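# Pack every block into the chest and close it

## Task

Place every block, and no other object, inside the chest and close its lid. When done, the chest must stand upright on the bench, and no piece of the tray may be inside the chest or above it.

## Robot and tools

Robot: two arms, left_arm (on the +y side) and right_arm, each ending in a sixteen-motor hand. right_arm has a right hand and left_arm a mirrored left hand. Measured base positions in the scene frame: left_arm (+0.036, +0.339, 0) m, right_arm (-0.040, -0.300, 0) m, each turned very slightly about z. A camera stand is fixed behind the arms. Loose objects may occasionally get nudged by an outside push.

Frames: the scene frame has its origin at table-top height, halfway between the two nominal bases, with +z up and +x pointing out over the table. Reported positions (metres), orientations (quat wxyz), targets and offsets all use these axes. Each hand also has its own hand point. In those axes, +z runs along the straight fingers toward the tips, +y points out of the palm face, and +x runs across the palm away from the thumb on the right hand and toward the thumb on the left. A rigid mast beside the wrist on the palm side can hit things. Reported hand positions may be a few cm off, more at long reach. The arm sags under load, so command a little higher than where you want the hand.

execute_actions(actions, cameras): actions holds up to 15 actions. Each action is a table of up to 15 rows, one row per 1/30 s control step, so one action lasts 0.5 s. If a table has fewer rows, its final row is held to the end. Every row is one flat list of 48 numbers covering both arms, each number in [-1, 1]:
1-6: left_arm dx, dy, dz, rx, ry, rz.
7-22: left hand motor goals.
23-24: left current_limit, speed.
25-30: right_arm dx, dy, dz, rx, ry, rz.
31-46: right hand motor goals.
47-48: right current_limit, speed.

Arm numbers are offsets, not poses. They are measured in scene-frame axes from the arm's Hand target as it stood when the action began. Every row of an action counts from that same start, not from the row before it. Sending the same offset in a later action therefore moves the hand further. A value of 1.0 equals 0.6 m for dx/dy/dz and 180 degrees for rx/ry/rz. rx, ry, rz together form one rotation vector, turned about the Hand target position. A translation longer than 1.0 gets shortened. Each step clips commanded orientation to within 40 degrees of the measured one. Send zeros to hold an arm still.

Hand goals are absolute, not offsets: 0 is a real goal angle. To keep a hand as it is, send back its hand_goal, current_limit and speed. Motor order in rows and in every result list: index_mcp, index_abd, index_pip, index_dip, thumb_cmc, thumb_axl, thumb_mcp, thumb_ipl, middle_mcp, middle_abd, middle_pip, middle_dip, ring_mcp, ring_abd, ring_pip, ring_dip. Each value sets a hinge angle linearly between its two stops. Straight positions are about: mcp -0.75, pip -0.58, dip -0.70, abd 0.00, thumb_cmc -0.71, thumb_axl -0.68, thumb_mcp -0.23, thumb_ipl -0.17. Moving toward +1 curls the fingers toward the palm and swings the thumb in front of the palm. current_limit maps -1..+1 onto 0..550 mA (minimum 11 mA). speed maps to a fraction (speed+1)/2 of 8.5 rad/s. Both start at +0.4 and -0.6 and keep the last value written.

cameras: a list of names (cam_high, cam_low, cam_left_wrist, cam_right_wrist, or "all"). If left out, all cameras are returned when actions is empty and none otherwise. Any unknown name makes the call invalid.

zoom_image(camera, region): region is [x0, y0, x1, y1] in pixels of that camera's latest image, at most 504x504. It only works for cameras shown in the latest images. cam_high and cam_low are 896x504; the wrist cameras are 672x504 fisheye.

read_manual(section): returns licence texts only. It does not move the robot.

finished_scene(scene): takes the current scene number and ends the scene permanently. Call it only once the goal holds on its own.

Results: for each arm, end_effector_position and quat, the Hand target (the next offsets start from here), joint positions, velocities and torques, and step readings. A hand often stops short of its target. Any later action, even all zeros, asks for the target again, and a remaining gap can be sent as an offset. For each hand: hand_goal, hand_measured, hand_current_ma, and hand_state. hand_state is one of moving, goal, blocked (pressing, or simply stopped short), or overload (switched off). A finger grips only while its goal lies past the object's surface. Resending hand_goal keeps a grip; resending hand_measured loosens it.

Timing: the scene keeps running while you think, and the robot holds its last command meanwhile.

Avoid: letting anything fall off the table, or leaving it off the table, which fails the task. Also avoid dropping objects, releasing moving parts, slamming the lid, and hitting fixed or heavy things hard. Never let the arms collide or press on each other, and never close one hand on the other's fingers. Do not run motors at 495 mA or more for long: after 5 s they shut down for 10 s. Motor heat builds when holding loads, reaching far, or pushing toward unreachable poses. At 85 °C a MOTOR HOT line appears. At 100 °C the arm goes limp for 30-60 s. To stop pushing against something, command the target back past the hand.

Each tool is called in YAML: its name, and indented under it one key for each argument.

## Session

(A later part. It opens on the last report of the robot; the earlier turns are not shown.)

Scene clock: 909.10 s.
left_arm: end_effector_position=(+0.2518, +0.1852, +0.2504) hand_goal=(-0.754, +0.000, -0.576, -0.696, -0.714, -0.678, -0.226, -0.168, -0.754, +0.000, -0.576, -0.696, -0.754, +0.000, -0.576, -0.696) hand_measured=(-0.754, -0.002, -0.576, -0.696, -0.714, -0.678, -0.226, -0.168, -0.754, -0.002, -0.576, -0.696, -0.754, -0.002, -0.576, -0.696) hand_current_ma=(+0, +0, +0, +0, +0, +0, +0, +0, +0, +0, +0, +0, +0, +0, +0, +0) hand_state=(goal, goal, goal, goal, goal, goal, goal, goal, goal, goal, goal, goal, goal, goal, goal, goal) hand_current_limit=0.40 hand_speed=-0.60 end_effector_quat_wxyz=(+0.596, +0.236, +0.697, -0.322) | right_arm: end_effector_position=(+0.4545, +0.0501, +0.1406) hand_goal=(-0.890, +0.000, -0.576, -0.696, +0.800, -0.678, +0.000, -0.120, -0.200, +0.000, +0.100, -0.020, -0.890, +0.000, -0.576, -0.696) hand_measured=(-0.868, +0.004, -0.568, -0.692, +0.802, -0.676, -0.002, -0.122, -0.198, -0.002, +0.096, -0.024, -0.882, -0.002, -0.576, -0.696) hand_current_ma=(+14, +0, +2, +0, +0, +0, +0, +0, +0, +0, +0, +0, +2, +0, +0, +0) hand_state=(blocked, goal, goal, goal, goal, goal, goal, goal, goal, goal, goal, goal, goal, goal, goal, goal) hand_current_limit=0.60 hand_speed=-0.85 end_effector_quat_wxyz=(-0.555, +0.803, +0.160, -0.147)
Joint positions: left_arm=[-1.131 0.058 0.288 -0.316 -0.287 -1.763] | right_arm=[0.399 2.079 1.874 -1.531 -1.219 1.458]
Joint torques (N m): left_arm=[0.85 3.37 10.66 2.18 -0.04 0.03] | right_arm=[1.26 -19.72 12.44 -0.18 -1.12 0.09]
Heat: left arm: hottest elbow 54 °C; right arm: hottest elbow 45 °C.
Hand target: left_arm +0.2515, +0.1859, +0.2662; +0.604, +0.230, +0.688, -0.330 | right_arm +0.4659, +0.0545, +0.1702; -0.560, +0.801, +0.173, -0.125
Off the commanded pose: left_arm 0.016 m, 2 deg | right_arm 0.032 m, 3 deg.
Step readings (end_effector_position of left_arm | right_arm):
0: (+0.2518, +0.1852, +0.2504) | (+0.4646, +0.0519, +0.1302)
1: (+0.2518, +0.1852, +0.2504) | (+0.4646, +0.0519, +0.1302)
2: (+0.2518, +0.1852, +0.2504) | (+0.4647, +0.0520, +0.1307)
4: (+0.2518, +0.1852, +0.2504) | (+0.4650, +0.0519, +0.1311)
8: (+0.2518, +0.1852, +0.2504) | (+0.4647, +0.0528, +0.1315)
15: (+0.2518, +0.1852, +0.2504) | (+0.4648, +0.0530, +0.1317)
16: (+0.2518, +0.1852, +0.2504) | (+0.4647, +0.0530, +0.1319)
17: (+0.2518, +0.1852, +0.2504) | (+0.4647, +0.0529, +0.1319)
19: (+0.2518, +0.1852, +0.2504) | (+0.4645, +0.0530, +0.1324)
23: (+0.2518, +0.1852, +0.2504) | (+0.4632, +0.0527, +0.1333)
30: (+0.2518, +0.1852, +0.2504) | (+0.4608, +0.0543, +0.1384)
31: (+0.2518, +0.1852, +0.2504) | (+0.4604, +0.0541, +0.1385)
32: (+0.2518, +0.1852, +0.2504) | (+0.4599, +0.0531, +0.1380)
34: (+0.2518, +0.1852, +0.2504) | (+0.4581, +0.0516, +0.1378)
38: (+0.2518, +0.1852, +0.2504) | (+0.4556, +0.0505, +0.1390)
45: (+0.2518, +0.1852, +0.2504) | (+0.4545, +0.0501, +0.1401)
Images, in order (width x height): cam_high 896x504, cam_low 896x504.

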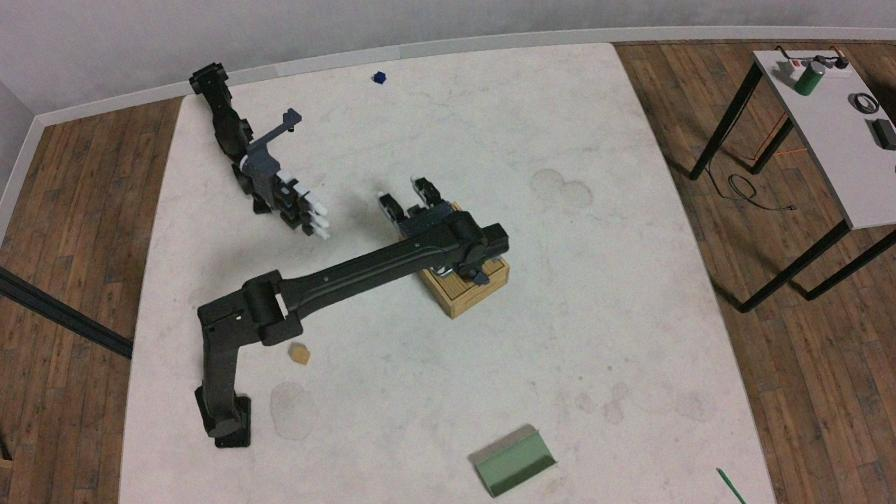

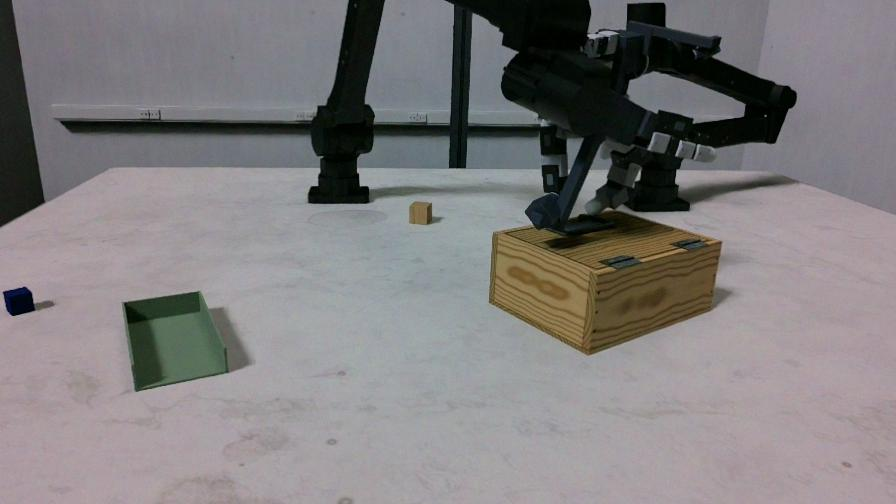

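execute_actions:
  actions:
    - [[0,0,0,0,0,0,-0.754,0,-0.576,-0.696,-0.714,-0.678,-0.226,-0.168,-0.754,0,-0.576,-0.696,-0.754,0,-0.576,-0.696,0.4,-0.6,0,0,0.04,0,0,0,-0.89,0,-0.576,-0.696,0.8,-0.678,-0.135,-0.168,-0.7,0,0.08,-0.043,-0.89,0,-0.576,-0.696,0.4,-0.6]]
    - [[0,0,0,0,0,0,-0.754,0,-0.576,-0.696,-0.714,-0.678,-0.226,-0.168,-0.754,0,-0.576,-0.696,-0.754,0,-0.576,-0.696,0.4,-0.6,0.11,-0.08,0.01,0,0,0,-0.89,0,-0.576,-0.696,0.8,-0.678,-0.135,-0.168,-0.7,0,0.08,-0.043,-0.89,0,-0.576,-0.696,0.4,-0.6]]
    - [[0,0,0,0,0,0,-0.754,0,-0.576,-0.696,-0.714,-0.678,-0.226,-0.168,-0.754,0,-0.576,-0.696,-0.754,0,-0.576,-0.696,0.4,-0.6,0.11,-0.08,-0.04,0,0,0,-0.89,0,-0.576,-0.696,0.8,-0.678,-0.135,-0.168,-0.7,0,0.08,-0.043,-0.89,0,-0.576,-0.696,0.4,-0.6]]
  cameras: ["cam_low", "cam_right_wrist", "cam_high"]

zoom_image:
  camera: "cam_right_wrist"
  region: [420, 0, 672, 189]

zoom_image:
  camera: "cam_low"
  region: [520, 160, 660, 260]

Scene clock: 1052.93 s.
left_arm: end_effector_position=(+0.2518, +0.1852, +0.2504) hand_goal=(-0.754, +0.000, -0.576, -0.696, -0.714, -0.678, -0.226, -0.168, -0.754, +0.000, -0.576, -0.696, -0.754, +0.000, -0.576, -0.696) hand_measured=(-0.754, -0.002, -0.576, -0.696, -0.714, -0.678, -0.226, -0.168, -0.754, -0.002, -0.576, -0.696, -0.754, -0.002, -0.576, -0.696) hand_current_ma=(+0, +0, +0, +0, +0, +0, +0, +0, +0, +0, +0, +0, +0, +0, +0, +0) hand_state=(goal, goal, goal, goal, goal, goal, goal, goal, goal, goal, goal, goal, goal, goal, goal, goal) hand_current_limit=0.40 hand_speed=-0.60 end_effector_quat_wxyz=(+0.596, +0.236, +0.697, -0.322) | right_arm: end_effector_position=(+0.5887, -0.0495, +0.1515) hand_goal=(-0.890, +0.000, -0.576, -0.696, +0.800, -0.678, -0.136, -0.168, -0.700, +0.000, +0.080, -0.044, -0.890, +0.000, -0.576, -0.696) hand_measured=(-0.868, +0.002, -0.568, -0.692, +0.798, -0.676, -0.134, -0.166, -0.684, -0.002, +0.082, -0.042, -0.882, -0.002, -0.576, -0.696) hand_current_ma=(+13, +0, +2, +0, +0, +0, +0, +0, +7, +0, +0, +0, +2, +0, +0, +0) hand_state=(blocked, goal, goal, goal, goal, goal, goal, goal, goal, goal, goal, goal, goal, goal, goal, goal) hand_current_limit=0.40 hand_speed=-0.60 end_effector_quat_wxyz=(-0.554, +0.823, +0.108, -0.062)
Joint positions: left_arm=[-1.131 0.058 0.288 -0.316 -0.287 -1.763] | right_arm=[0.194 2.277 2.265 -1.68 -1.179 1.421]
Joint torques (N m): left_arm=[0.67 3.49 10.71 2.22 -0.03 0.04] | right_arm=[2.26 -21.48 12.56 0.02 -1.16 -0.05]
Motor temperatures (°C): left_arm=[24 27 55 28 25 26] | right_arm=[26 40 56 26 30 24]
Heat: left arm: hottest elbow 55 °C; right arm: hottest elbow 56 °C.
Hand target: left_arm +0.2515, +0.1859, +0.2662; +0.604, +0.230, +0.688, -0.330 | right_arm +0.5978, -0.0413, +0.1759; -0.560, +0.801, +0.173, -0.125
Off the commanded pose: left_arm 0.016 m, 2 deg | right_arm 0.027 m, 11 deg.
joint sent to its limit (right arm) — joint 4 (wrist pitch), lower limit. The joint targets are off in orientation, not in position.
Step readings (end_effector_position of left_arm | right_arm):
0: (+0.2518, +0.1852, +0.2504) | (+0.4545, +0.0501, +0.1406)
1: (+0.2518, +0.1852, +0.2504) | (+0.4544, +0.0501, +0.1407)
2: (+0.2518, +0.1852, +0.2504) | (+0.4542, +0.0499, +0.1415)
4: (+0.2518, +0.1852, +0.2504) | (+0.4535, +0.0496, +0.1447)
8: (+0.2518, +0.1852, +0.2504) | (+0.4553, +0.0504, +0.1534)
15: (+0.2518, +0.1852, +0.2504) | (+0.4562, +0.0508, +0.1613)
16: (+0.2518, +0.1852, +0.2504) | (+0.4562, +0.0506, +0.1620)
17: (+0.2518, +0.1852, +0.2504) | (+0.4576, +0.0485, +0.1638)
19: (+0.2518, +0.1852, +0.2504) | (+0.4646, +0.0448, +0.1701)
23: (+0.2518, +0.1852, +0.2504) | (+0.4935, +0.0263, +0.1860)
30: (+0.2518, +0.1852, +0.2504) | (+0.5247, -0.0073, +0.1946)
31: (+0.2518, +0.1852, +0.2504) | (+0.5262, -0.0079, +0.1936)
32: (+0.2518, +0.1852, +0.2504) | (+0.5286, -0.0085, +0.1920)
34: (+0.2518, +0.1852, +0.2504) | (+0.5392, -0.0081, +0.1883)
38: (+0.2518, +0.1852, +0.2504) | (+0.5619, -0.0186, +0.1729)
45: (+0.2518, +0.1852, +0.2504) | (+0.5841, -0.0492, +0.1472)
camera_calibration:
cam_right_wrist: T_world_to_cam=[[-0.711736, -0.404187, -0.574512, 0.524155], [-0.282932, -0.583644, 0.761123, -0.0263369], [-0.642947, 0.704267, 0.301043, 0.486716], [0, 0, 0, 1]] pos_world=[0.678541, -0.146293, 0.174657]
Images, in order (width x height): cam_high 896x504, cam_low 896x504, cam_right_wrist 672x504.

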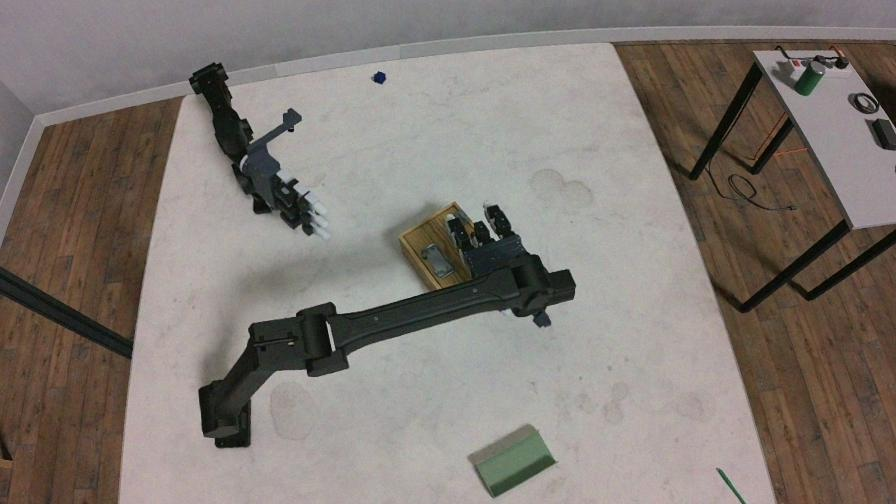

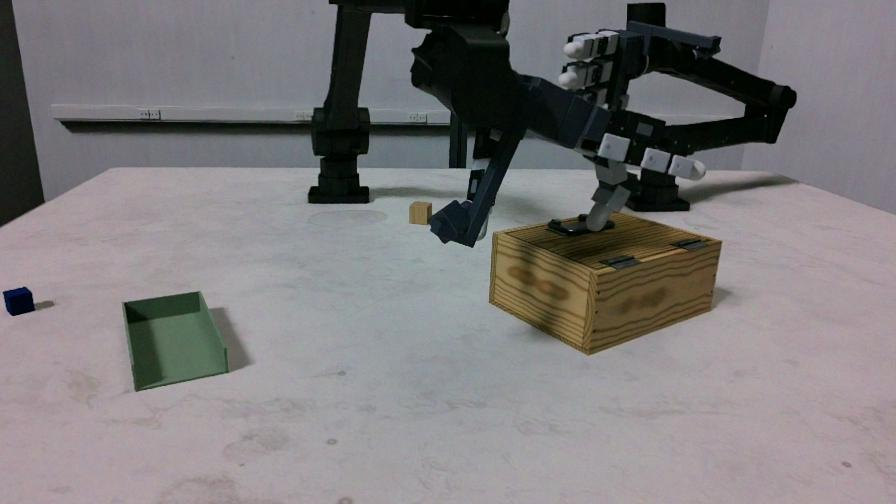

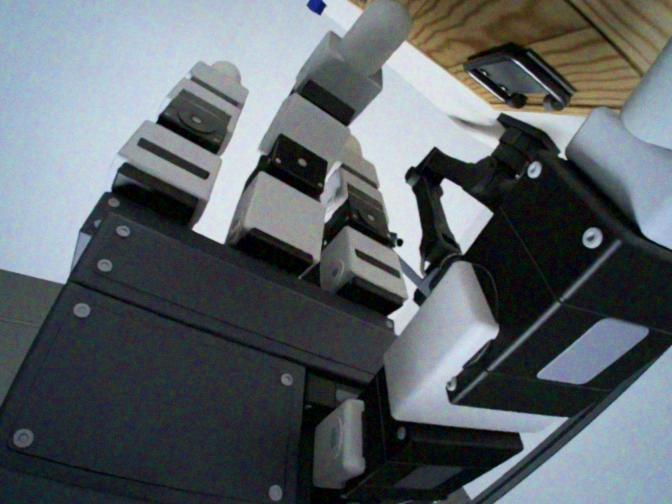

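Scaled by 2.000 from the camera's 672x504 image, which has a finer 960x720 frame.

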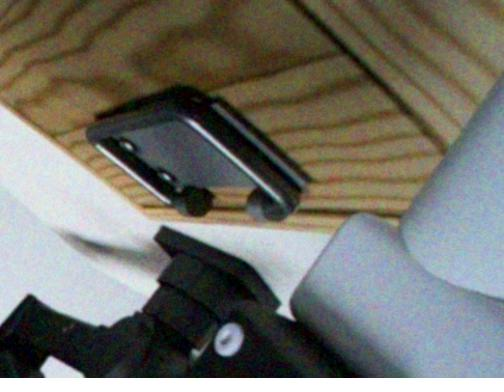

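Scaled by 3.600.

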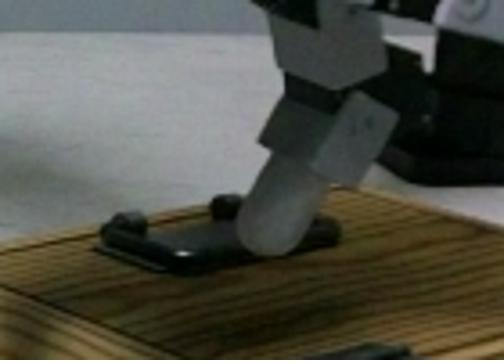

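zoom_image:
  camera: "cam_right_wrist"
  region: [450, 20, 600, 130]

zoom_image:
  camera: "cam_high"
  region: [400, 210, 480, 300]

Scaled by 3.360 from the camera's 672x504 image, which has a finer 960x720 frame.

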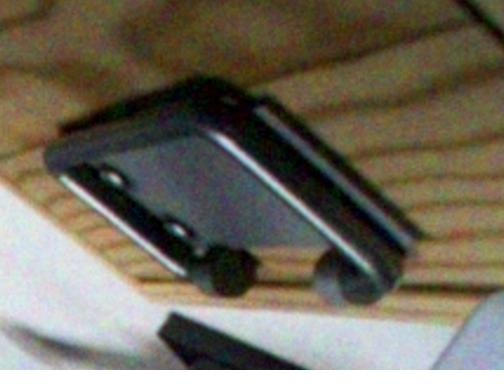

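Scaled by 5.600.

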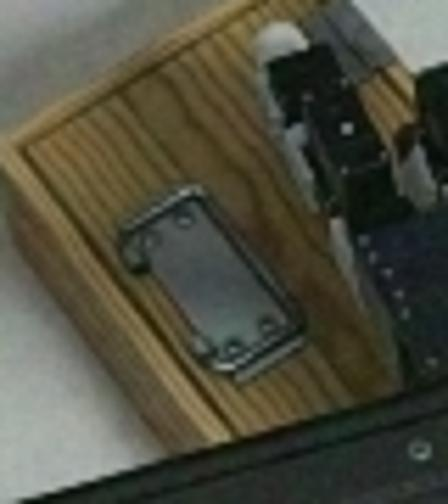

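execute_actions:
  actions:
    - [[0,0,0,0,0,0,-0.754,0,-0.576,-0.696,-0.714,-0.678,-0.226,-0.168,-0.754,0,-0.576,-0.696,-0.754,0,-0.576,-0.696,0.4,-0.6,-0.1,0.067,0.025,0,0,0,-0.89,0,-0.576,-0.696,0.763,-0.678,-0.281,0.103,-0.712,-0.167,0.153,-0.043,-0.89,0,-0.576,-0.696,0.4,-0.6]]
    - [[0,0,0,0,0,0,-0.754,0,-0.576,-0.696,-0.714,-0.678,-0.226,-0.168,-0.754,0,-0.576,-0.696,-0.754,0,-0.576,-0.696,0.4,-0.6,-0.12,0.07,0,0,0,0,-0.89,0,-0.576,-0.696,0.763,-0.678,-0.281,0.103,-0.712,-0.167,0.153,-0.043,-0.89,0,-0.576,-0.696,0.4,-0.6]]
    - [[0,0,0,0,0,0,-0.754,0,-0.576,-0.696,-0.714,-0.678,-0.226,-0.168,-0.754,0,-0.576,-0.696,-0.754,0,-0.576,-0.696,0.4,-0.6,0,0,-0.068,0,0,0,-0.89,0,-0.576,-0.696,0.763,-0.678,-0.281,0.103,-0.712,-0.167,0.153,-0.043,-0.89,0,-0.576,-0.696,0.4,-0.6]]
  cameras: ["cam_low", "cam_high"]

zoom_image:
  camera: "cam_low"
  region: [520, 160, 660, 260]

zoom_image:
  camera: "cam_high"
  region: [410, 200, 520, 320]

Scene clock: 1158.00 s.
left_arm: end_effector_position=(+0.2518, +0.1852, +0.2504) hand_goal=(-0.754, +0.000, -0.576, -0.696, -0.714, -0.678, -0.226, -0.168, -0.754, +0.000, -0.576, -0.696, -0.754, +0.000, -0.576, -0.696) hand_measured=(-0.754, -0.002, -0.576, -0.696, -0.714, -0.678, -0.226, -0.168, -0.754, -0.002, -0.576, -0.696, -0.754, -0.002, -0.576, -0.696) hand_current_ma=(+0, +0, +0, +0, +0, +0, +0, +0, +0, +0, +0, +0, +0, +0, +0, +0) hand_state=(goal, goal, goal, goal, goal, goal, goal, goal, goal, goal, goal, goal, goal, goal, goal, goal) hand_current_limit=0.40 hand_speed=-0.60 end_effector_quat_wxyz=(+0.596, +0.236, +0.697, -0.322) | right_arm: end_effector_position=(+0.4618, +0.0440, +0.1444) hand_goal=(-0.890, +0.000, -0.576, -0.696, +0.762, -0.678, -0.282, +0.102, -0.712, -0.168, +0.152, -0.044, -0.890, +0.000, -0.576, -0.696) hand_measured=(-0.868, +0.002, -0.568, -0.692, +0.762, -0.676, -0.278, +0.100, -0.696, -0.164, +0.150, -0.042, -0.882, -0.002, -0.576, -0.696) hand_current_ma=(+13, +0, +2, +0, +0, +0, +1, +0, +7, +0, +0, +0, +2, +0, +0, +0) hand_state=(blocked, goal, goal, goal, goal, goal, goal, goal, goal, goal, goal, goal, goal, goal, goal, goal) hand_current_limit=0.40 hand_speed=-0.60 end_effector_quat_wxyz=(-0.557, +0.801, +0.171, -0.135)
Joint positions: left_arm=[-1.131 0.058 0.288 -0.316 -0.287 -1.763] | right_arm=[0.386 2.081 1.891 -1.561 -1.216 1.407]
Joint torques (N m): left_arm=[0.97 3.43 10.69 2.18 -0.01 0.04] | right_arm=[0.67 -18.9 8.01 0.38 -1.15 -0.01]
Motor temperatures (°C): left_arm=[24 27 56 28 25 26] | right_arm=[26 49 53 26 31 24]
Heat: left arm: hottest elbow 56 °C; right arm: hottest elbow 53 °C.
Hand target: left_arm +0.2515, +0.1859, +0.2662; +0.604, +0.230, +0.688, -0.330 | right_arm +0.4659, +0.0408, +0.1503; -0.560, +0.801, +0.173, -0.125
Off the commanded pose: left_arm 0.016 m, 2 deg | right_arm 0.008 m, 1 deg.
Step readings (end_effector_position of left_arm | right_arm):
0: (+0.2518, +0.1852, +0.2504) | (+0.5887, -0.0495, +0.1515)
1: (+0.2518, +0.1852, +0.2504) | (+0.5887, -0.0495, +0.1515)
2: (+0.2518, +0.1852, +0.2504) | (+0.5878, -0.0474, +0.1520)
4: (+0.2518, +0.1852, +0.2504) | (+0.5818, -0.0445, +0.1519)
8: (+0.2518, +0.1852, +0.2504) | (+0.5600, -0.0269, +0.1554)
15: (+0.2518, +0.1852, +0.2504) | (+0.5373, +0.0055, +0.1716)
16: (+0.2518, +0.1852, +0.2504) | (+0.5359, +0.0068, +0.1728)
17: (+0.2518, +0.1852, +0.2504) | (+0.5316, +0.0086, +0.1737)
19: (+0.2518, +0.1852, +0.2504) | (+0.5179, +0.0084, +0.1723)
23: (+0.2518, +0.1852, +0.2504) | (+0.4881, +0.0183, +0.1688)
30: (+0.2518, +0.1852, +0.2504) | (+0.4623, +0.0433, +0.1711)
31: (+0.2518, +0.1852, +0.2504) | (+0.4617, +0.0442, +0.1714)
32: (+0.2518, +0.1852, +0.2504) | (+0.4616, +0.0447, +0.1706)
34: (+0.2518, +0.1852, +0.2504) | (+0.4614, +0.0446, +0.1660)
38: (+0.2518, +0.1852, +0.2504) | (+0.4592, +0.0429, +0.1509)
45: (+0.2518, +0.1852, +0.2504) | (+0.4609, +0.0436, +0.1446)
Images, in order (width x height): cam_high 896x504, cam_low 896x504.

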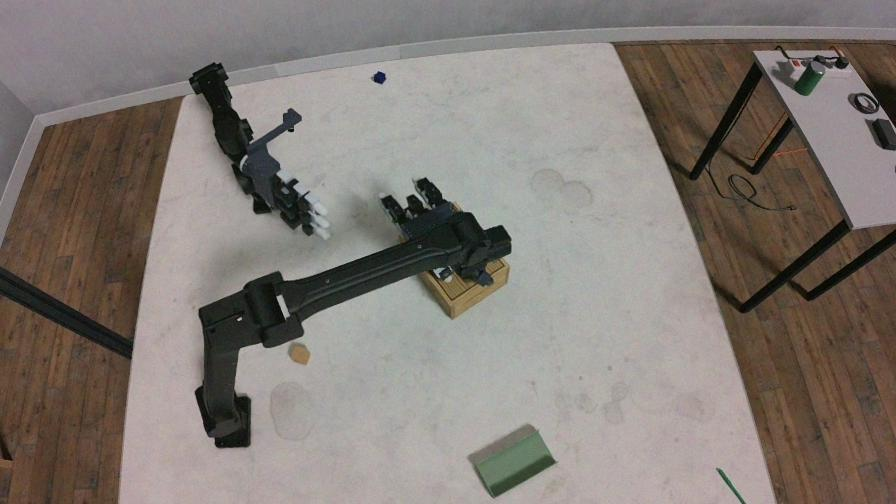

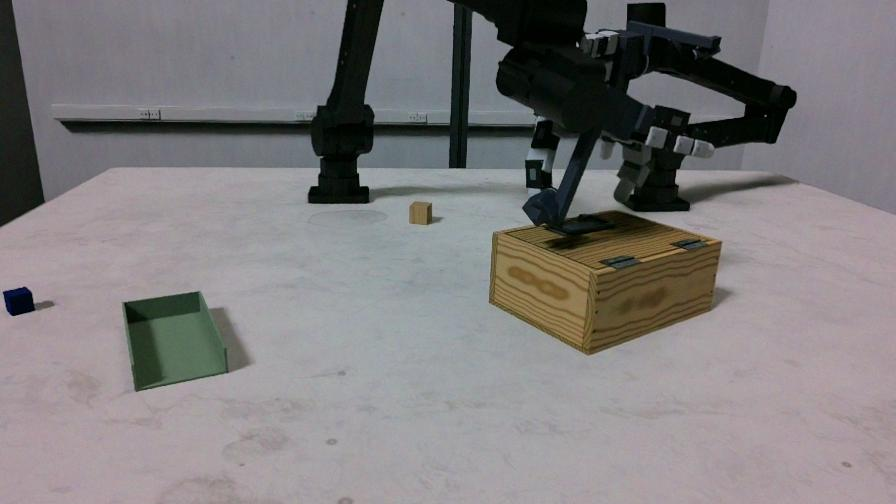

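Scaled by 3.600.

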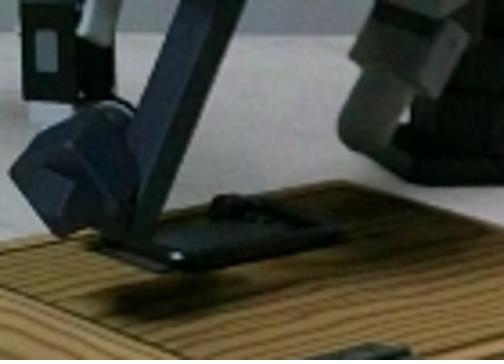

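Scaled by 4.200.

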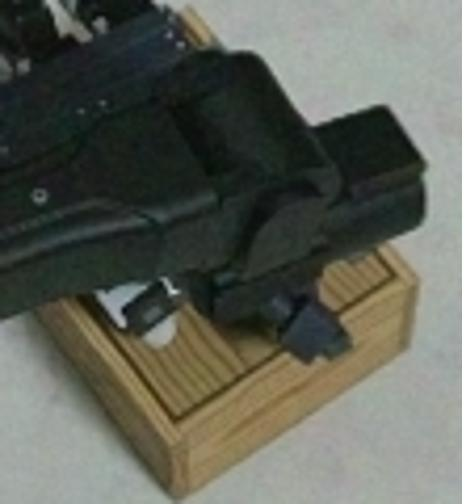

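execute_actions:
  actions:
    - [[0,0,0,0,0,0,-0.754,0,-0.576,-0.696,-0.714,-0.678,-0.226,-0.168,-0.754,0,-0.576,-0.696,-0.754,0,-0.576,-0.696,0.4,-0.6,0,0,-0.035,0,0,0,-0.89,0,-0.576,-0.696,0.763,-0.678,-0.281,0.103,-0.712,-0.167,0.153,-0.043,-0.89,0,-0.576,-0.696,0.4,-0.6]]
    - [[0,0,0,0,0,0,-0.754,0,-0.576,-0.696,-0.714,-0.678,-0.226,-0.168,-0.754,0,-0.576,-0.696,-0.754,0,-0.576,-0.696,0.4,-0.6,0,0,-0.014,0,0,0,-0.89,0,-0.576,-0.696,0.763,-0.678,-0.281,0.103,-0.712,-0.167,0.153,-0.043,-0.89,0,-0.576,-0.696,0.4,-0.6]]
    - [[0,0,0,0,0,0,-0.754,0,-0.576,-0.696,-0.714,-0.678,-0.226,-0.168,-0.754,0,-0.576,-0.696,-0.754,0,-0.576,-0.696,0.4,-0.6,0,0,0,0,0,0,-0.89,0,-0.576,-0.696,0.763,-0.678,-0.1,0.103,-0.5,-0.167,0.153,-0.043,-0.89,0,-0.576,-0.696,0.5,-0.85]]
    - [[0,0,0,0,0,0,-0.754,0,-0.576,-0.696,-0.714,-0.678,-0.226,-0.168,-0.754,0,-0.576,-0.696,-0.754,0,-0.576,-0.696,0.4,-0.6,0,0,0,0,0,0,-0.89,0,-0.576,-0.696,0.763,-0.678,0.0,0.15,-0.35,-0.167,0.2,0.0,-0.89,0,-0.576,-0.696,0.6,-0.85]]
  cameras: ["cam_low", "cam_high"]

zoom_image:
  camera: "cam_low"
  region: [520, 160, 660, 260]

zoom_image:
  camera: "cam_high"
  region: [410, 200, 520, 320]

Scene clock: 1184.03 s.
left_arm: end_effector_position=(+0.2518, +0.1852, +0.2504) hand_goal=(-0.754, +0.000, -0.576, -0.696, -0.714, -0.678, -0.226, -0.168, -0.754, +0.000, -0.576, -0.696, -0.754, +0.000, -0.576, -0.696) hand_measured=(-0.754, -0.002, -0.576, -0.696, -0.714, -0.678, -0.226, -0.168, -0.754, -0.002, -0.576, -0.696, -0.754, -0.002, -0.576, -0.696) hand_current_ma=(+0, +0, +0, +0, +0, +0, +0, +0, +0, +0, +0, +0, +0, +0, +0, +0) hand_state=(goal, goal, goal, goal, goal, goal, goal, goal, goal, goal, goal, goal, goal, goal, goal, goal) hand_current_limit=0.40 hand_speed=-0.60 end_effector_quat_wxyz=(+0.596, +0.236, +0.697, -0.322) | right_arm: end_effector_position=(+0.4650, +0.0396, +0.1264) hand_goal=(-0.890, +0.000, -0.576, -0.696, +0.762, -0.678, +0.000, +0.150, -0.350, -0.168, +0.200, +0.000, -0.890, +0.000, -0.576, -0.696) hand_measured=(-0.868, +0.002, -0.568, -0.692, +0.772, -0.676, -0.156, +0.090, -0.524, -0.164, +0.142, -0.034, -0.882, -0.002, -0.576, -0.696) hand_current_ma=(+13, +0, +2, +0, +3, +0, -440, -122, -440, +0, -68, -25, +2, +0, +0, +0) hand_state=(blocked, goal, goal, goal, goal, goal, blocked, blocked, blocked, goal, blocked, blocked, goal, goal, goal, goal) hand_current_limit=0.60 hand_speed=-0.85 end_effector_quat_wxyz=(-0.560, +0.800, +0.172, -0.125)
Joint positions: left_arm=[-1.131 0.058 0.288 -0.316 -0.287 -1.763] | right_arm=[0.376 2.081 1.844 -1.495 -1.218 1.407]
Joint torques (N m): left_arm=[1.14 3.6 10.7 2.24 -0.05 0.03] | right_arm=[1.49 -17.49 7.83 0.53 -1.07 -0.01]
Motor temperatures (°C): left_arm=[24 27 56 28 25 26] | right_arm=[26 48 51 26 31 24]
Heat: left arm: hottest elbow 56 °C; right arm: hottest elbow 51 °C.
Hand target: left_arm +0.2515, +0.1859, +0.2662; +0.604, +0.230, +0.688, -0.330 | right_arm +0.4659, +0.0409, +0.1209; -0.560, +0.801, +0.173, -0.125
Off the commanded pose: left_arm 0.016 m, 2 deg | right_arm 0.006 m, 0 deg.
Step readings (end_effector_position of left_arm | right_arm):
0: (+0.2518, +0.1852, +0.2504) | (+0.4619, +0.0440, +0.1444)
1: (+0.2518, +0.1852, +0.2504) | (+0.4618, +0.0440, +0.1441)
2: (+0.2518, +0.1852, +0.2504) | (+0.4620, +0.0441, +0.1430)
4: (+0.2518, +0.1852, +0.2504) | (+0.4621, +0.0441, +0.1394)
8: (+0.2518, +0.1852, +0.2504) | (+0.4601, +0.0433, +0.1315)
15: (+0.2518, +0.1852, +0.2504) | (+0.4610, +0.0437, +0.1296)
16: (+0.2518, +0.1852, +0.2504) | (+0.4612, +0.0437, +0.1296)
17: (+0.2518, +0.1852, +0.2504) | (+0.4614, +0.0438, +0.1292)
19: (+0.2518, +0.1852, +0.2504) | (+0.4617, +0.0439, +0.1280)
23: (+0.2518, +0.1852, +0.2504) | (+0.4614, +0.0438, +0.1257)
30: (+0.2518, +0.1852, +0.2504) | (+0.4617, +0.0439, +0.1256)
31: (+0.2518, +0.1852, +0.2504) | (+0.4618, +0.0440, +0.1256)
32: (+0.2518, +0.1852, +0.2504) | (+0.4618, +0.0440, +0.1256)
34: (+0.2518, +0.1852, +0.2504) | (+0.4618, +0.0440, +0.1256)
38: (+0.2518, +0.1852, +0.2504) | (+0.4631, +0.0421, +0.1256)
45: (+0.2518, +0.1852, +0.2504) | (+0.4650, +0.0393, +0.1259)
46: (+0.2518, +0.1852, +0.2504) | (+0.4650, +0.0394, +0.1260)
47: (+0.2518, +0.1852, +0.2504) | (+0.4650, +0.0394, +0.1260)
49: (+0.2518, +0.1852, +0.2504) | (+0.4650, +0.0394, +0.1263)
53: (+0.2518, +0.1852, +0.2504) | (+0.4650, +0.0396, +0.1264)
60: (+0.2518, +0.1852, +0.2504) | (+0.4650, +0.0396, +0.1264)
Images, in order (width x height): cam_high 896x504, cam_low 896x504.

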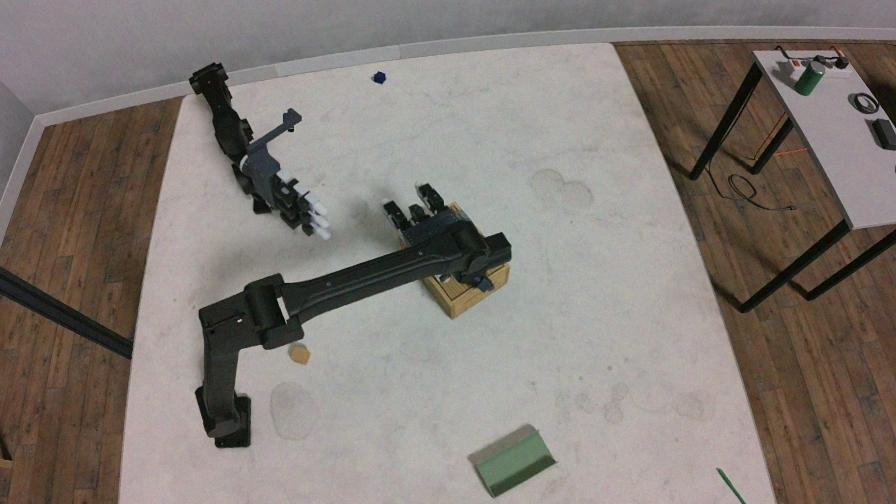

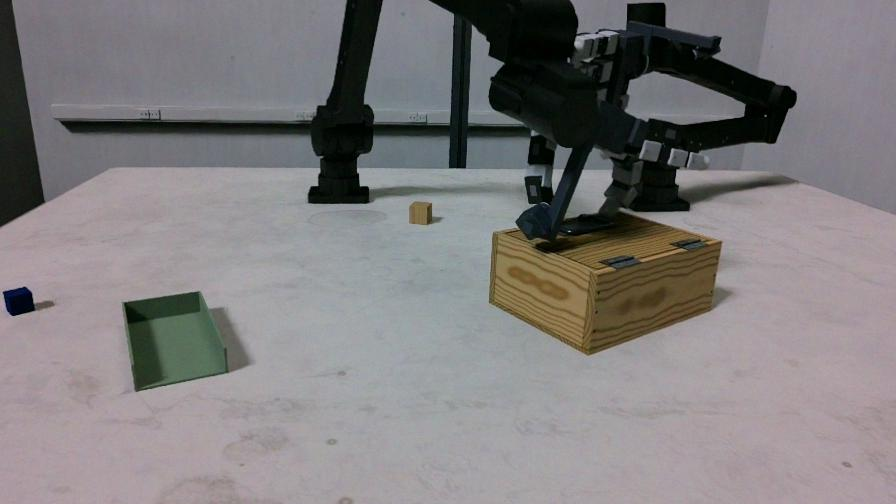

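Scaled by 3.600.

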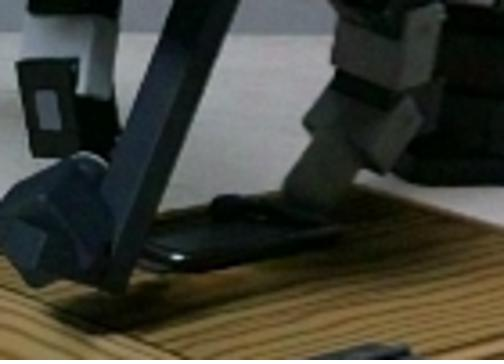

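Scaled by 4.200.

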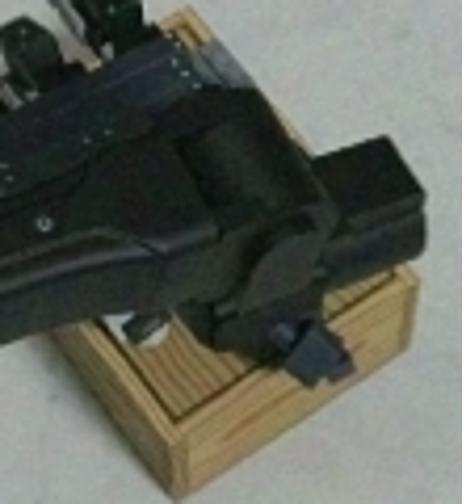

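execute_actions:
  actions:
    - [[0,0,0,0,0,0,-0.754,0,-0.576,-0.696,-0.714,-0.678,-0.226,-0.168,-0.754,0,-0.576,-0.696,-0.754,0,-0.576,-0.696,0.4,-0.6,0,0,0.02,0,0,0,-0.89,0,-0.576,-0.696,0.763,-0.678,0.0,0.15,-0.35,-0.167,0.2,0.0,-0.89,0,-0.576,-0.696,0.75,-0.85]]
    - [[0,0,0,0,0,0,-0.754,0,-0.576,-0.696,-0.714,-0.678,-0.226,-0.168,-0.754,0,-0.576,-0.696,-0.754,0,-0.576,-0.696,0.4,-0.6,0,0,0.02,0,0,0,-0.89,0,-0.576,-0.696,0.763,-0.678,0.0,0.15,-0.35,-0.167,0.2,0.0,-0.89,0,-0.576,-0.696,0.75,-0.85]]
  cameras: ["cam_low"]

zoom_image:
  camera: "cam_low"
  region: [520, 160, 660, 260]

Scene clock: 1201.73 s.
left_arm: end_effector_position=(+0.2518, +0.1852, +0.2504) hand_goal=(-0.754, +0.000, -0.576, -0.696, -0.714, -0.678, -0.226, -0.168, -0.754, +0.000, -0.576, -0.696, -0.754, +0.000, -0.576, -0.696) hand_measured=(-0.754, -0.002, -0.576, -0.696, -0.714, -0.678, -0.226, -0.168, -0.754, -0.002, -0.576, -0.696, -0.754, -0.002, -0.576, -0.696) hand_current_ma=(+0, +0, +0, +0, +0, +0, +0, +0, +0, +0, +0, +0, +0, +0, +0, +0) hand_state=(goal, goal, goal, goal, goal, goal, goal, goal, goal, goal, goal, goal, goal, goal, goal, goal) hand_current_limit=0.40 hand_speed=-0.60 end_effector_quat_wxyz=(+0.596, +0.236, +0.697, -0.322) | right_arm: end_effector_position=(+0.4608, +0.0372, +0.1346) hand_goal=(-0.890, +0.000, -0.576, -0.696, +0.762, -0.678, +0.000, +0.150, -0.350, -0.168, +0.200, +0.000, -0.890, +0.000, -0.576, -0.696) hand_measured=(-0.868, +0.002, -0.568, -0.692, +0.764, -0.676, -0.002, +0.146, -0.348, -0.164, +0.196, -0.004, -0.882, -0.002, -0.576, -0.696) hand_current_ma=(+13, +0, +2, +0, +0, +0, +0, -1, +0, +0, +0, +0, +2, +0, +0, +0) hand_state=(blocked, goal, goal, goal, goal, goal, goal, goal, goal, goal, goal, goal, goal, goal, goal, goal) hand_current_limit=0.75 hand_speed=-0.85 end_effector_quat_wxyz=(-0.559, +0.801, +0.169, -0.131)
Joint positions: left_arm=[-1.131 0.058 0.288 -0.316 -0.287 -1.763] | right_arm=[0.376 2.071 1.848 -1.525 -1.217 1.405]
Joint torques (N m): left_arm=[0.73 3.43 10.78 2.18 -0.02 0.02] | right_arm=[1.61 -17.96 10.51 -0.18 -1.12 0.04]
Motor temperatures (°C): left_arm=[24 27 56 28 25 26] | right_arm=[26 46 49 26 30 24]
Heat: left arm: hottest elbow 56 °C; right arm: hottest elbow 49 °C.
Hand target: left_arm +0.2515, +0.1859, +0.2662; +0.604, +0.230, +0.688, -0.330 | right_arm +0.4659, +0.0407, +0.1447; -0.560, +0.801, +0.173, -0.125
Off the commanded pose: left_arm 0.016 m, 2 deg | right_arm 0.012 m, 1 deg.
Step readings (end_effector_position of left_arm | right_arm):
0: (+0.2518, +0.1852, +0.2504) | (+0.4650, +0.0396, +0.1264)
1: (+0.2518, +0.1852, +0.2504) | (+0.4650, +0.0396, +0.1264)
2: (+0.2518, +0.1852, +0.2504) | (+0.4649, +0.0396, +0.1264)
4: (+0.2518, +0.1852, +0.2504) | (+0.4649, +0.0396, +0.1266)
8: (+0.2518, +0.1852, +0.2504) | (+0.4642, +0.0393, +0.1268)
15: (+0.2518, +0.1852, +0.2504) | (+0.4639, +0.0392, +0.1269)
16: (+0.2518, +0.1852, +0.2504) | (+0.4639, +0.0392, +0.1269)
17: (+0.2518, +0.1852, +0.2504) | (+0.4637, +0.0391, +0.1271)
19: (+0.2518, +0.1852, +0.2504) | (+0.4632, +0.0390, +0.1273)
23: (+0.2518, +0.1852, +0.2504) | (+0.4627, +0.0390, +0.1280)
30: (+0.2518, +0.1852, +0.2504) | (+0.4619, +0.0388, +0.1289)
Images, in order (width x height): cam_low 896x504.

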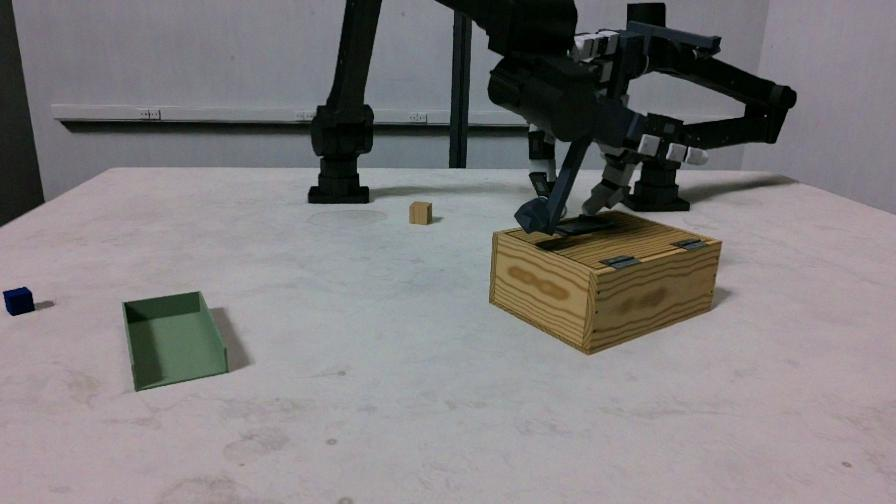

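Scaled by 3.600.

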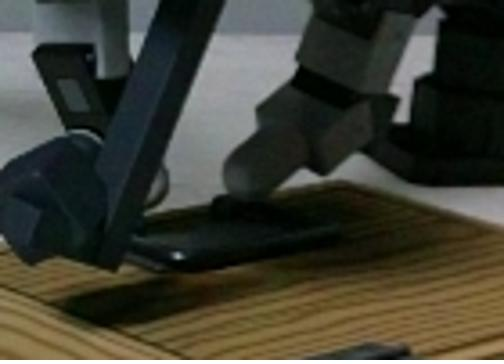

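execute_actions:
  actions:
    - [[0,0,0,0,0,0,-0.754,0,-0.576,-0.696,-0.714,-0.678,-0.226,-0.168,-0.754,0,-0.576,-0.696,-0.754,0,-0.576,-0.696,0.4,-0.6,0,0,0.05,0,0,0,-0.89,0,-0.576,-0.696,0.763,-0.678,-0.281,0.103,-0.712,-0.167,0.153,-0.043,-0.89,0,-0.576,-0.696,0.4,-0.6]]
    - [[0,0,0,0,0,0,-0.754,0,-0.576,-0.696,-0.714,-0.678,-0.226,-0.168,-0.754,0,-0.576,-0.696,-0.754,0,-0.576,-0.696,0.4,-0.6,0.042,0.014,0,0,0,0,-0.89,0,-0.576,-0.696,0.763,-0.678,-0.281,0.103,-0.712,-0.167,0.153,-0.043,-0.89,0,-0.576,-0.696,0.4,-0.6]]
    - [[0,0,0,0,0,0,-0.754,0,-0.576,-0.696,-0.714,-0.678,-0.226,-0.168,-0.754,0,-0.576,-0.696,-0.754,0,-0.576,-0.696,0.4,-0.6,0,0,-0.06,0,0,0,-0.89,0,-0.576,-0.696,0.763,-0.678,-0.281,0.103,-0.712,-0.167,0.153,-0.043,-0.89,0,-0.576,-0.696,0.4,-0.6]]
    - [[0,0,0,0,0,0,-0.754,0,-0.576,-0.696,-0.714,-0.678,-0.226,-0.168,-0.754,0,-0.576,-0.696,-0.754,0,-0.576,-0.696,0.4,-0.6,0,0,-0.028,0,0,0,-0.89,0,-0.576,-0.696,0.763,-0.678,-0.281,0.103,-0.712,-0.167,0.153,-0.043,-0.89,0,-0.576,-0.696,0.4,-0.6]]
  cameras: ["cam_low", "cam_high"]

zoom_image:
  camera: "cam_low"
  region: [520, 160, 660, 260]

zoom_image:
  camera: "cam_high"
  region: [410, 200, 520, 320]

Scene clock: 1256.57 s.
left_arm: end_effector_position=(+0.2518, +0.1852, +0.2504) hand_goal=(-0.754, +0.000, -0.576, -0.696, -0.714, -0.678, -0.226, -0.168, -0.754, +0.000, -0.576, -0.696, -0.754, +0.000, -0.576, -0.696) hand_measured=(-0.754, -0.002, -0.576, -0.696, -0.714, -0.678, -0.226, -0.168, -0.754, -0.002, -0.576, -0.696, -0.754, -0.002, -0.576, -0.696) hand_current_ma=(+0, +0, +0, +0, +0, +0, +0, +0, +0, +0, +0, +0, +0, +0, +0, +0) hand_state=(goal, goal, goal, goal, goal, goal, goal, goal, goal, goal, goal, goal, goal, goal, goal, goal) hand_current_limit=0.40 hand_speed=-0.60 end_effector_quat_wxyz=(+0.596, +0.236, +0.697, -0.322) | right_arm: end_effector_position=(+0.4882, +0.0477, +0.1257) hand_goal=(-0.890, +0.000, -0.576, -0.696, +0.762, -0.678, -0.282, +0.102, -0.712, -0.168, +0.152, -0.044, -0.890, +0.000, -0.576, -0.696) hand_measured=(-0.868, +0.002, -0.568, -0.692, +0.762, -0.676, -0.282, +0.104, -0.694, -0.164, +0.154, -0.042, -0.882, -0.002, -0.576, -0.696) hand_current_ma=(+13, +0, +2, +0, +0, +0, +0, +0, +8, +0, +0, +0, +2, +0, +0, +0) hand_state=(blocked, goal, goal, goal, goal, goal, goal, goal, goal, goal, goal, goal, goal, goal, goal, goal) hand_current_limit=0.40 hand_speed=-0.60 end_effector_quat_wxyz=(-0.558, +0.802, +0.168, -0.130)
Joint positions: left_arm=[-1.131 0.058 0.288 -0.316 -0.287 -1.763] | right_arm=[0.376 2.161 1.976 -1.559 -1.215 1.41]
Joint torques (N m): left_arm=[0.79 3.49 10.78 2.17 -0.04 0.04] | right_arm=[1.44 -18.73 8.05 0.54 -1.16 -0.08]
Motor temperatures (°C): left_arm=[24 27 57 28 25 26] | right_arm=[26 44 48 26 31 24]
Heat: left arm: hottest elbow 57 °C; right arm: hottest elbow 48 °C.
Hand target: left_arm +0.2515, +0.1859, +0.2662; +0.604, +0.230, +0.688, -0.330 | right_arm +0.4911, +0.0492, +0.1220; -0.560, +0.801, +0.173, -0.125
Off the commanded pose: left_arm 0.016 m, 2 deg | right_arm 0.005 m, 1 deg.
Step readings (end_effector_position of left_arm | right_arm):
0: (+0.2518, +0.1852, +0.2504) | (+0.4608, +0.0372, +0.1346)
1: (+0.2518, +0.1852, +0.2504) | (+0.4607, +0.0371, +0.1346)
2: (+0.2518, +0.1852, +0.2504) | (+0.4598, +0.0368, +0.1348)
4: (+0.2518, +0.1852, +0.2504) | (+0.4573, +0.0360, +0.1371)
8: (+0.2518, +0.1852, +0.2504) | (+0.4557, +0.0353, +0.1420)
15: (+0.2518, +0.1852, +0.2504) | (+0.4559, +0.0354, +0.1470)
16: (+0.2518, +0.1852, +0.2504) | (+0.4561, +0.0355, +0.1476)
17: (+0.2518, +0.1852, +0.2504) | (+0.4570, +0.0356, +0.1490)
19: (+0.2518, +0.1852, +0.2504) | (+0.4630, +0.0379, +0.1533)
23: (+0.2518, +0.1852, +0.2504) | (+0.4770, +0.0433, +0.1632)
30: (+0.2518, +0.1852, +0.2504) | (+0.4810, +0.0449, +0.1658)
31: (+0.2518, +0.1852, +0.2504) | (+0.4810, +0.0449, +0.1645)
32: (+0.2518, +0.1852, +0.2504) | (+0.4811, +0.0449, +0.1631)
34: (+0.2518, +0.1852, +0.2504) | (+0.4833, +0.0458, +0.1588)
38: (+0.2518, +0.1852, +0.2504) | (+0.4875, +0.0474, +0.1482)
45: (+0.2518, +0.1852, +0.2504) | (+0.4878, +0.0475, +0.1381)
46: (+0.2518, +0.1852, +0.2504) | (+0.4880, +0.0476, +0.1380)
47: (+0.2518, +0.1852, +0.2504) | (+0.4883, +0.0477, +0.1373)
49: (+0.2518, +0.1852, +0.2504) | (+0.4890, +0.0480, +0.1350)
53: (+0.2518, +0.1852, +0.2504) | (+0.4881, +0.0476, +0.1278)
60: (+0.2518, +0.1852, +0.2504) | (+0.4882, +0.0477, +0.1257)
Images, in order (width x height): cam_high 896x504, cam_low 896x504.

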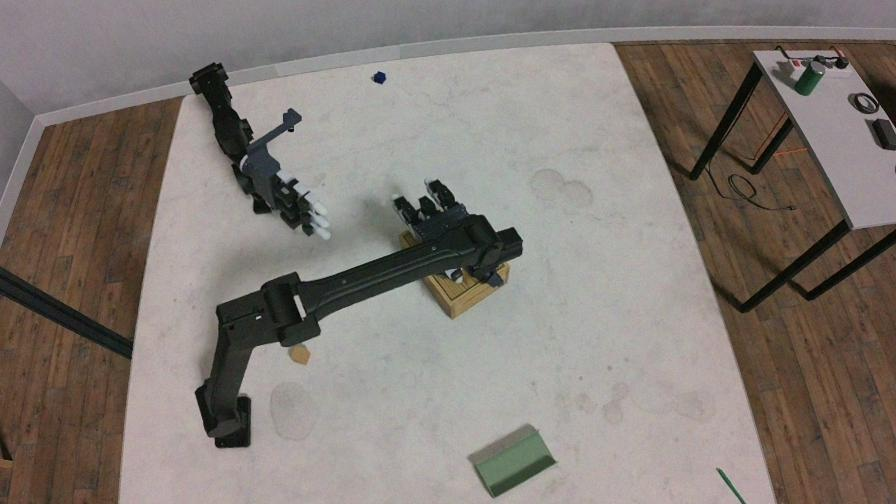

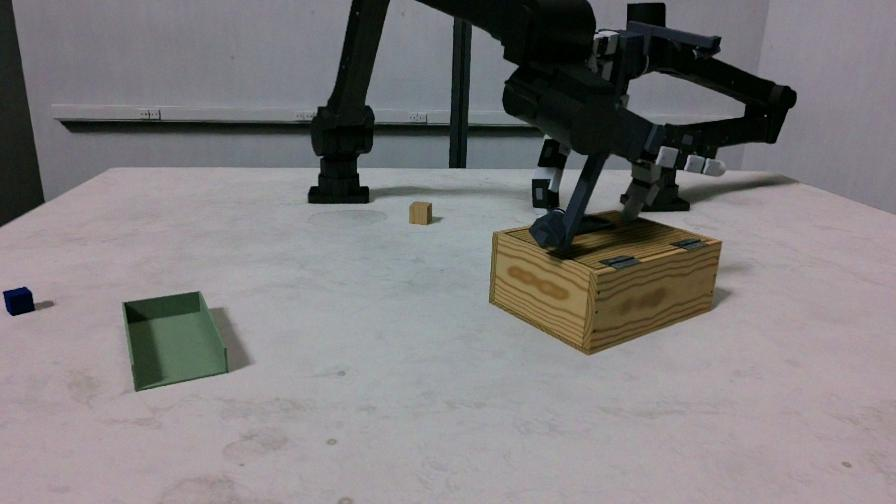

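Scaled by 3.600.

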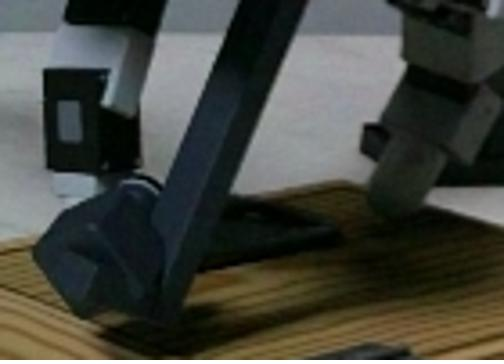

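Scaled by 4.200.

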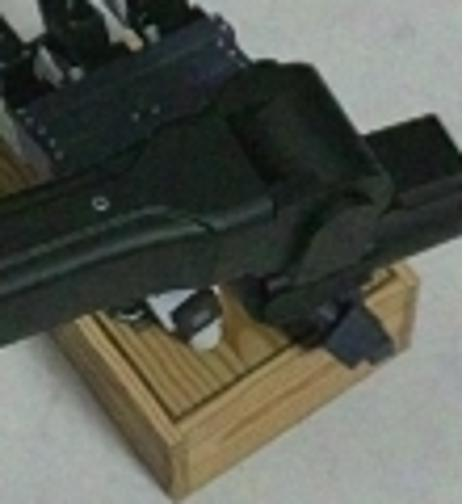

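execute_actions:
  actions:
    - [[0,0,0,0,0,0,-0.754,0,-0.576,-0.696,-0.714,-0.678,-0.226,-0.168,-0.754,0,-0.576,-0.696,-0.754,0,-0.576,-0.696,0.4,-0.6,-0.005,-0.002,0,0,0,0,-0.89,0,-0.576,-0.696,0.763,-0.678,-0.1,0.103,-0.5,-0.167,0.153,-0.043,-0.89,0,-0.576,-0.696,0.1,-0.85]]
    - [[0,0,0,0,0,0,-0.754,0,-0.576,-0.696,-0.714,-0.678,-0.226,-0.168,-0.754,0,-0.576,-0.696,-0.754,0,-0.576,-0.696,0.4,-0.6,0,0,0,0,0,0,-0.89,0,-0.576,-0.696,0.763,-0.678,-0.05,0.12,-0.42,-0.167,0.17,-0.03,-0.89,0,-0.576,-0.696,0.1,-0.85]]
    - [[0,0,0,0,0,0,-0.754,0,-0.576,-0.696,-0.714,-0.678,-0.226,-0.168,-0.754,0,-0.576,-0.696,-0.754,0,-0.576,-0.696,0.4,-0.6,0,0,0,0,0,0,-0.89,0,-0.576,-0.696,0.763,-0.678,-0.05,0.12,-0.42,-0.167,0.17,-0.03,-0.89,0,-0.576,-0.696,0.1,-0.85]]
  cameras: ["cam_low"]

zoom_image:
  camera: "cam_low"
  region: [520, 160, 660, 260]

Scene clock: 1281.53 s.
left_arm: end_effector_position=(+0.2518, +0.1852, +0.2504) hand_goal=(-0.754, +0.000, -0.576, -0.696, -0.714, -0.678, -0.226, -0.168, -0.754, +0.000, -0.576, -0.696, -0.754, +0.000, -0.576, -0.696) hand_measured=(-0.754, -0.002, -0.576, -0.696, -0.714, -0.678, -0.226, -0.168, -0.754, -0.002, -0.576, -0.696, -0.754, -0.002, -0.576, -0.696) hand_current_ma=(+0, +0, +0, +0, +0, +0, +0, +0, +0, +0, +0, +0, +0, +0, +0, +0) hand_state=(goal, goal, goal, goal, goal, goal, goal, goal, goal, goal, goal, goal, goal, goal, goal, goal) hand_current_limit=0.40 hand_speed=-0.60 end_effector_quat_wxyz=(+0.596, +0.236, +0.697, -0.322) | right_arm: end_effector_position=(+0.4888, +0.0478, +0.1272) hand_goal=(-0.890, +0.000, -0.576, -0.696, +0.762, -0.678, -0.050, +0.120, -0.420, -0.168, +0.170, -0.030, -0.890, +0.000, -0.576, -0.696) hand_measured=(-0.868, +0.002, -0.568, -0.692, +0.770, -0.676, -0.136, +0.090, -0.534, -0.164, +0.134, -0.048, -0.882, -0.002, -0.576, -0.696) hand_current_ma=(+13, +0, +2, +0, +2, +0, -221, -33, -256, +0, -28, -9, +2, +0, +0, +0) hand_state=(blocked, goal, goal, goal, goal, goal, blocked, blocked, blocked, goal, blocked, goal, goal, goal, goal, goal) hand_current_limit=0.10 hand_speed=-0.85 end_effector_quat_wxyz=(-0.561, +0.800, +0.168, -0.128)
Joint positions: left_arm=[-1.131 0.058 0.288 -0.316 -0.287 -1.763] | right_arm=[0.374 2.157 1.973 -1.553 -1.221 1.41]
Joint torques (N m): left_arm=[0.73 3.25 10.7 2.19 -0.04 0.02] | right_arm=[1.49 -19.08 7.02 0.55 -0.96 -0.09]
Motor temperatures (°C): left_arm=[24 27 57 28 25 26] | right_arm=[26 45 48 26 31 24]
Heat: left arm: hottest elbow 57 °C; right arm: hottest elbow 48 °C.
Hand target: left_arm +0.2515, +0.1859, +0.2662; +0.604, +0.230, +0.688, -0.330 | right_arm +0.4881, +0.0481, +0.1220; -0.560, +0.801, +0.173, -0.125
Off the commanded pose: left_arm 0.016 m, 2 deg | right_arm 0.005 m, 1 deg.
Step readings (end_effector_position of left_arm | right_arm):
0: (+0.2518, +0.1852, +0.2504) | (+0.4882, +0.0477, +0.1257)
1: (+0.2518, +0.1852, +0.2504) | (+0.4882, +0.0477, +0.1257)
2: (+0.2518, +0.1852, +0.2504) | (+0.4882, +0.0477, +0.1257)
4: (+0.2518, +0.1852, +0.2504) | (+0.4880, +0.0476, +0.1250)
8: (+0.2518, +0.1852, +0.2504) | (+0.4883, +0.0468, +0.1253)
15: (+0.2518, +0.1852, +0.2504) | (+0.4888, +0.0475, +0.1270)
16: (+0.2518, +0.1852, +0.2504) | (+0.4888, +0.0475, +0.1270)
17: (+0.2518, +0.1852, +0.2504) | (+0.4888, +0.0476, +0.1270)
19: (+0.2518, +0.1852, +0.2504) | (+0.4888, +0.0477, +0.1271)
23: (+0.2518, +0.1852, +0.2504) | (+0.4888, +0.0478, +0.1272)
30: (+0.2518, +0.1852, +0.2504) | (+0.4888, +0.0478, +0.1272)
31: (+0.2518, +0.1852, +0.2504) | (+0.4888, +0.0478, +0.1272)
32: (+0.2518, +0.1852, +0.2504) | (+0.4888, +0.0478, +0.1272)
34: (+0.2518, +0.1852, +0.2504) | (+0.4888, +0.0478, +0.1272)
38: (+0.2518, +0.1852, +0.2504) | (+0.4888, +0.0478, +0.1272)
45: (+0.2518, +0.1852, +0.2504) | (+0.4888, +0.0478, +0.1272)
Images, in order (width x height): cam_low 896x504.

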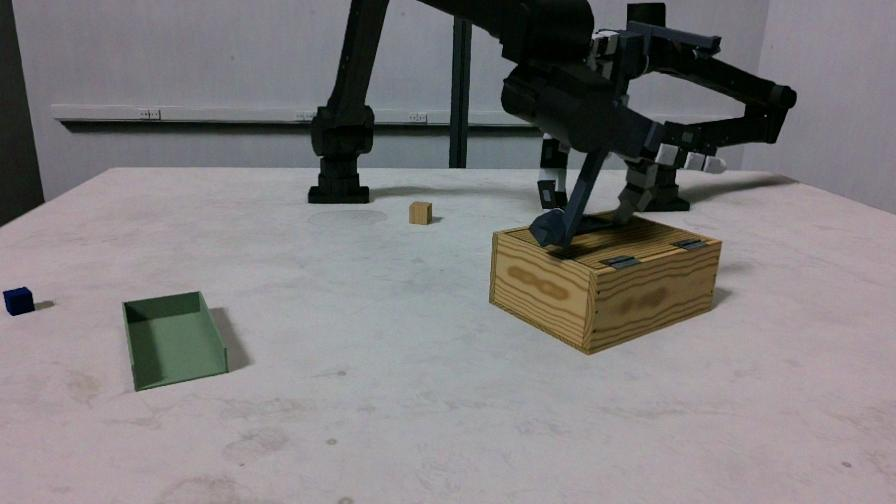

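Scaled by 3.600.

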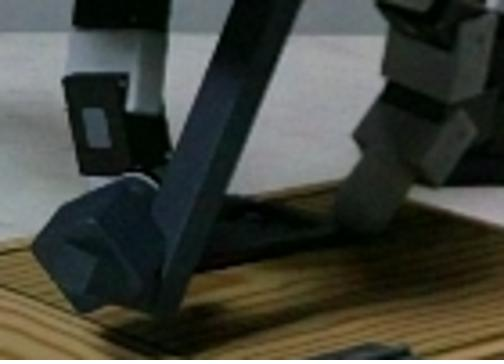

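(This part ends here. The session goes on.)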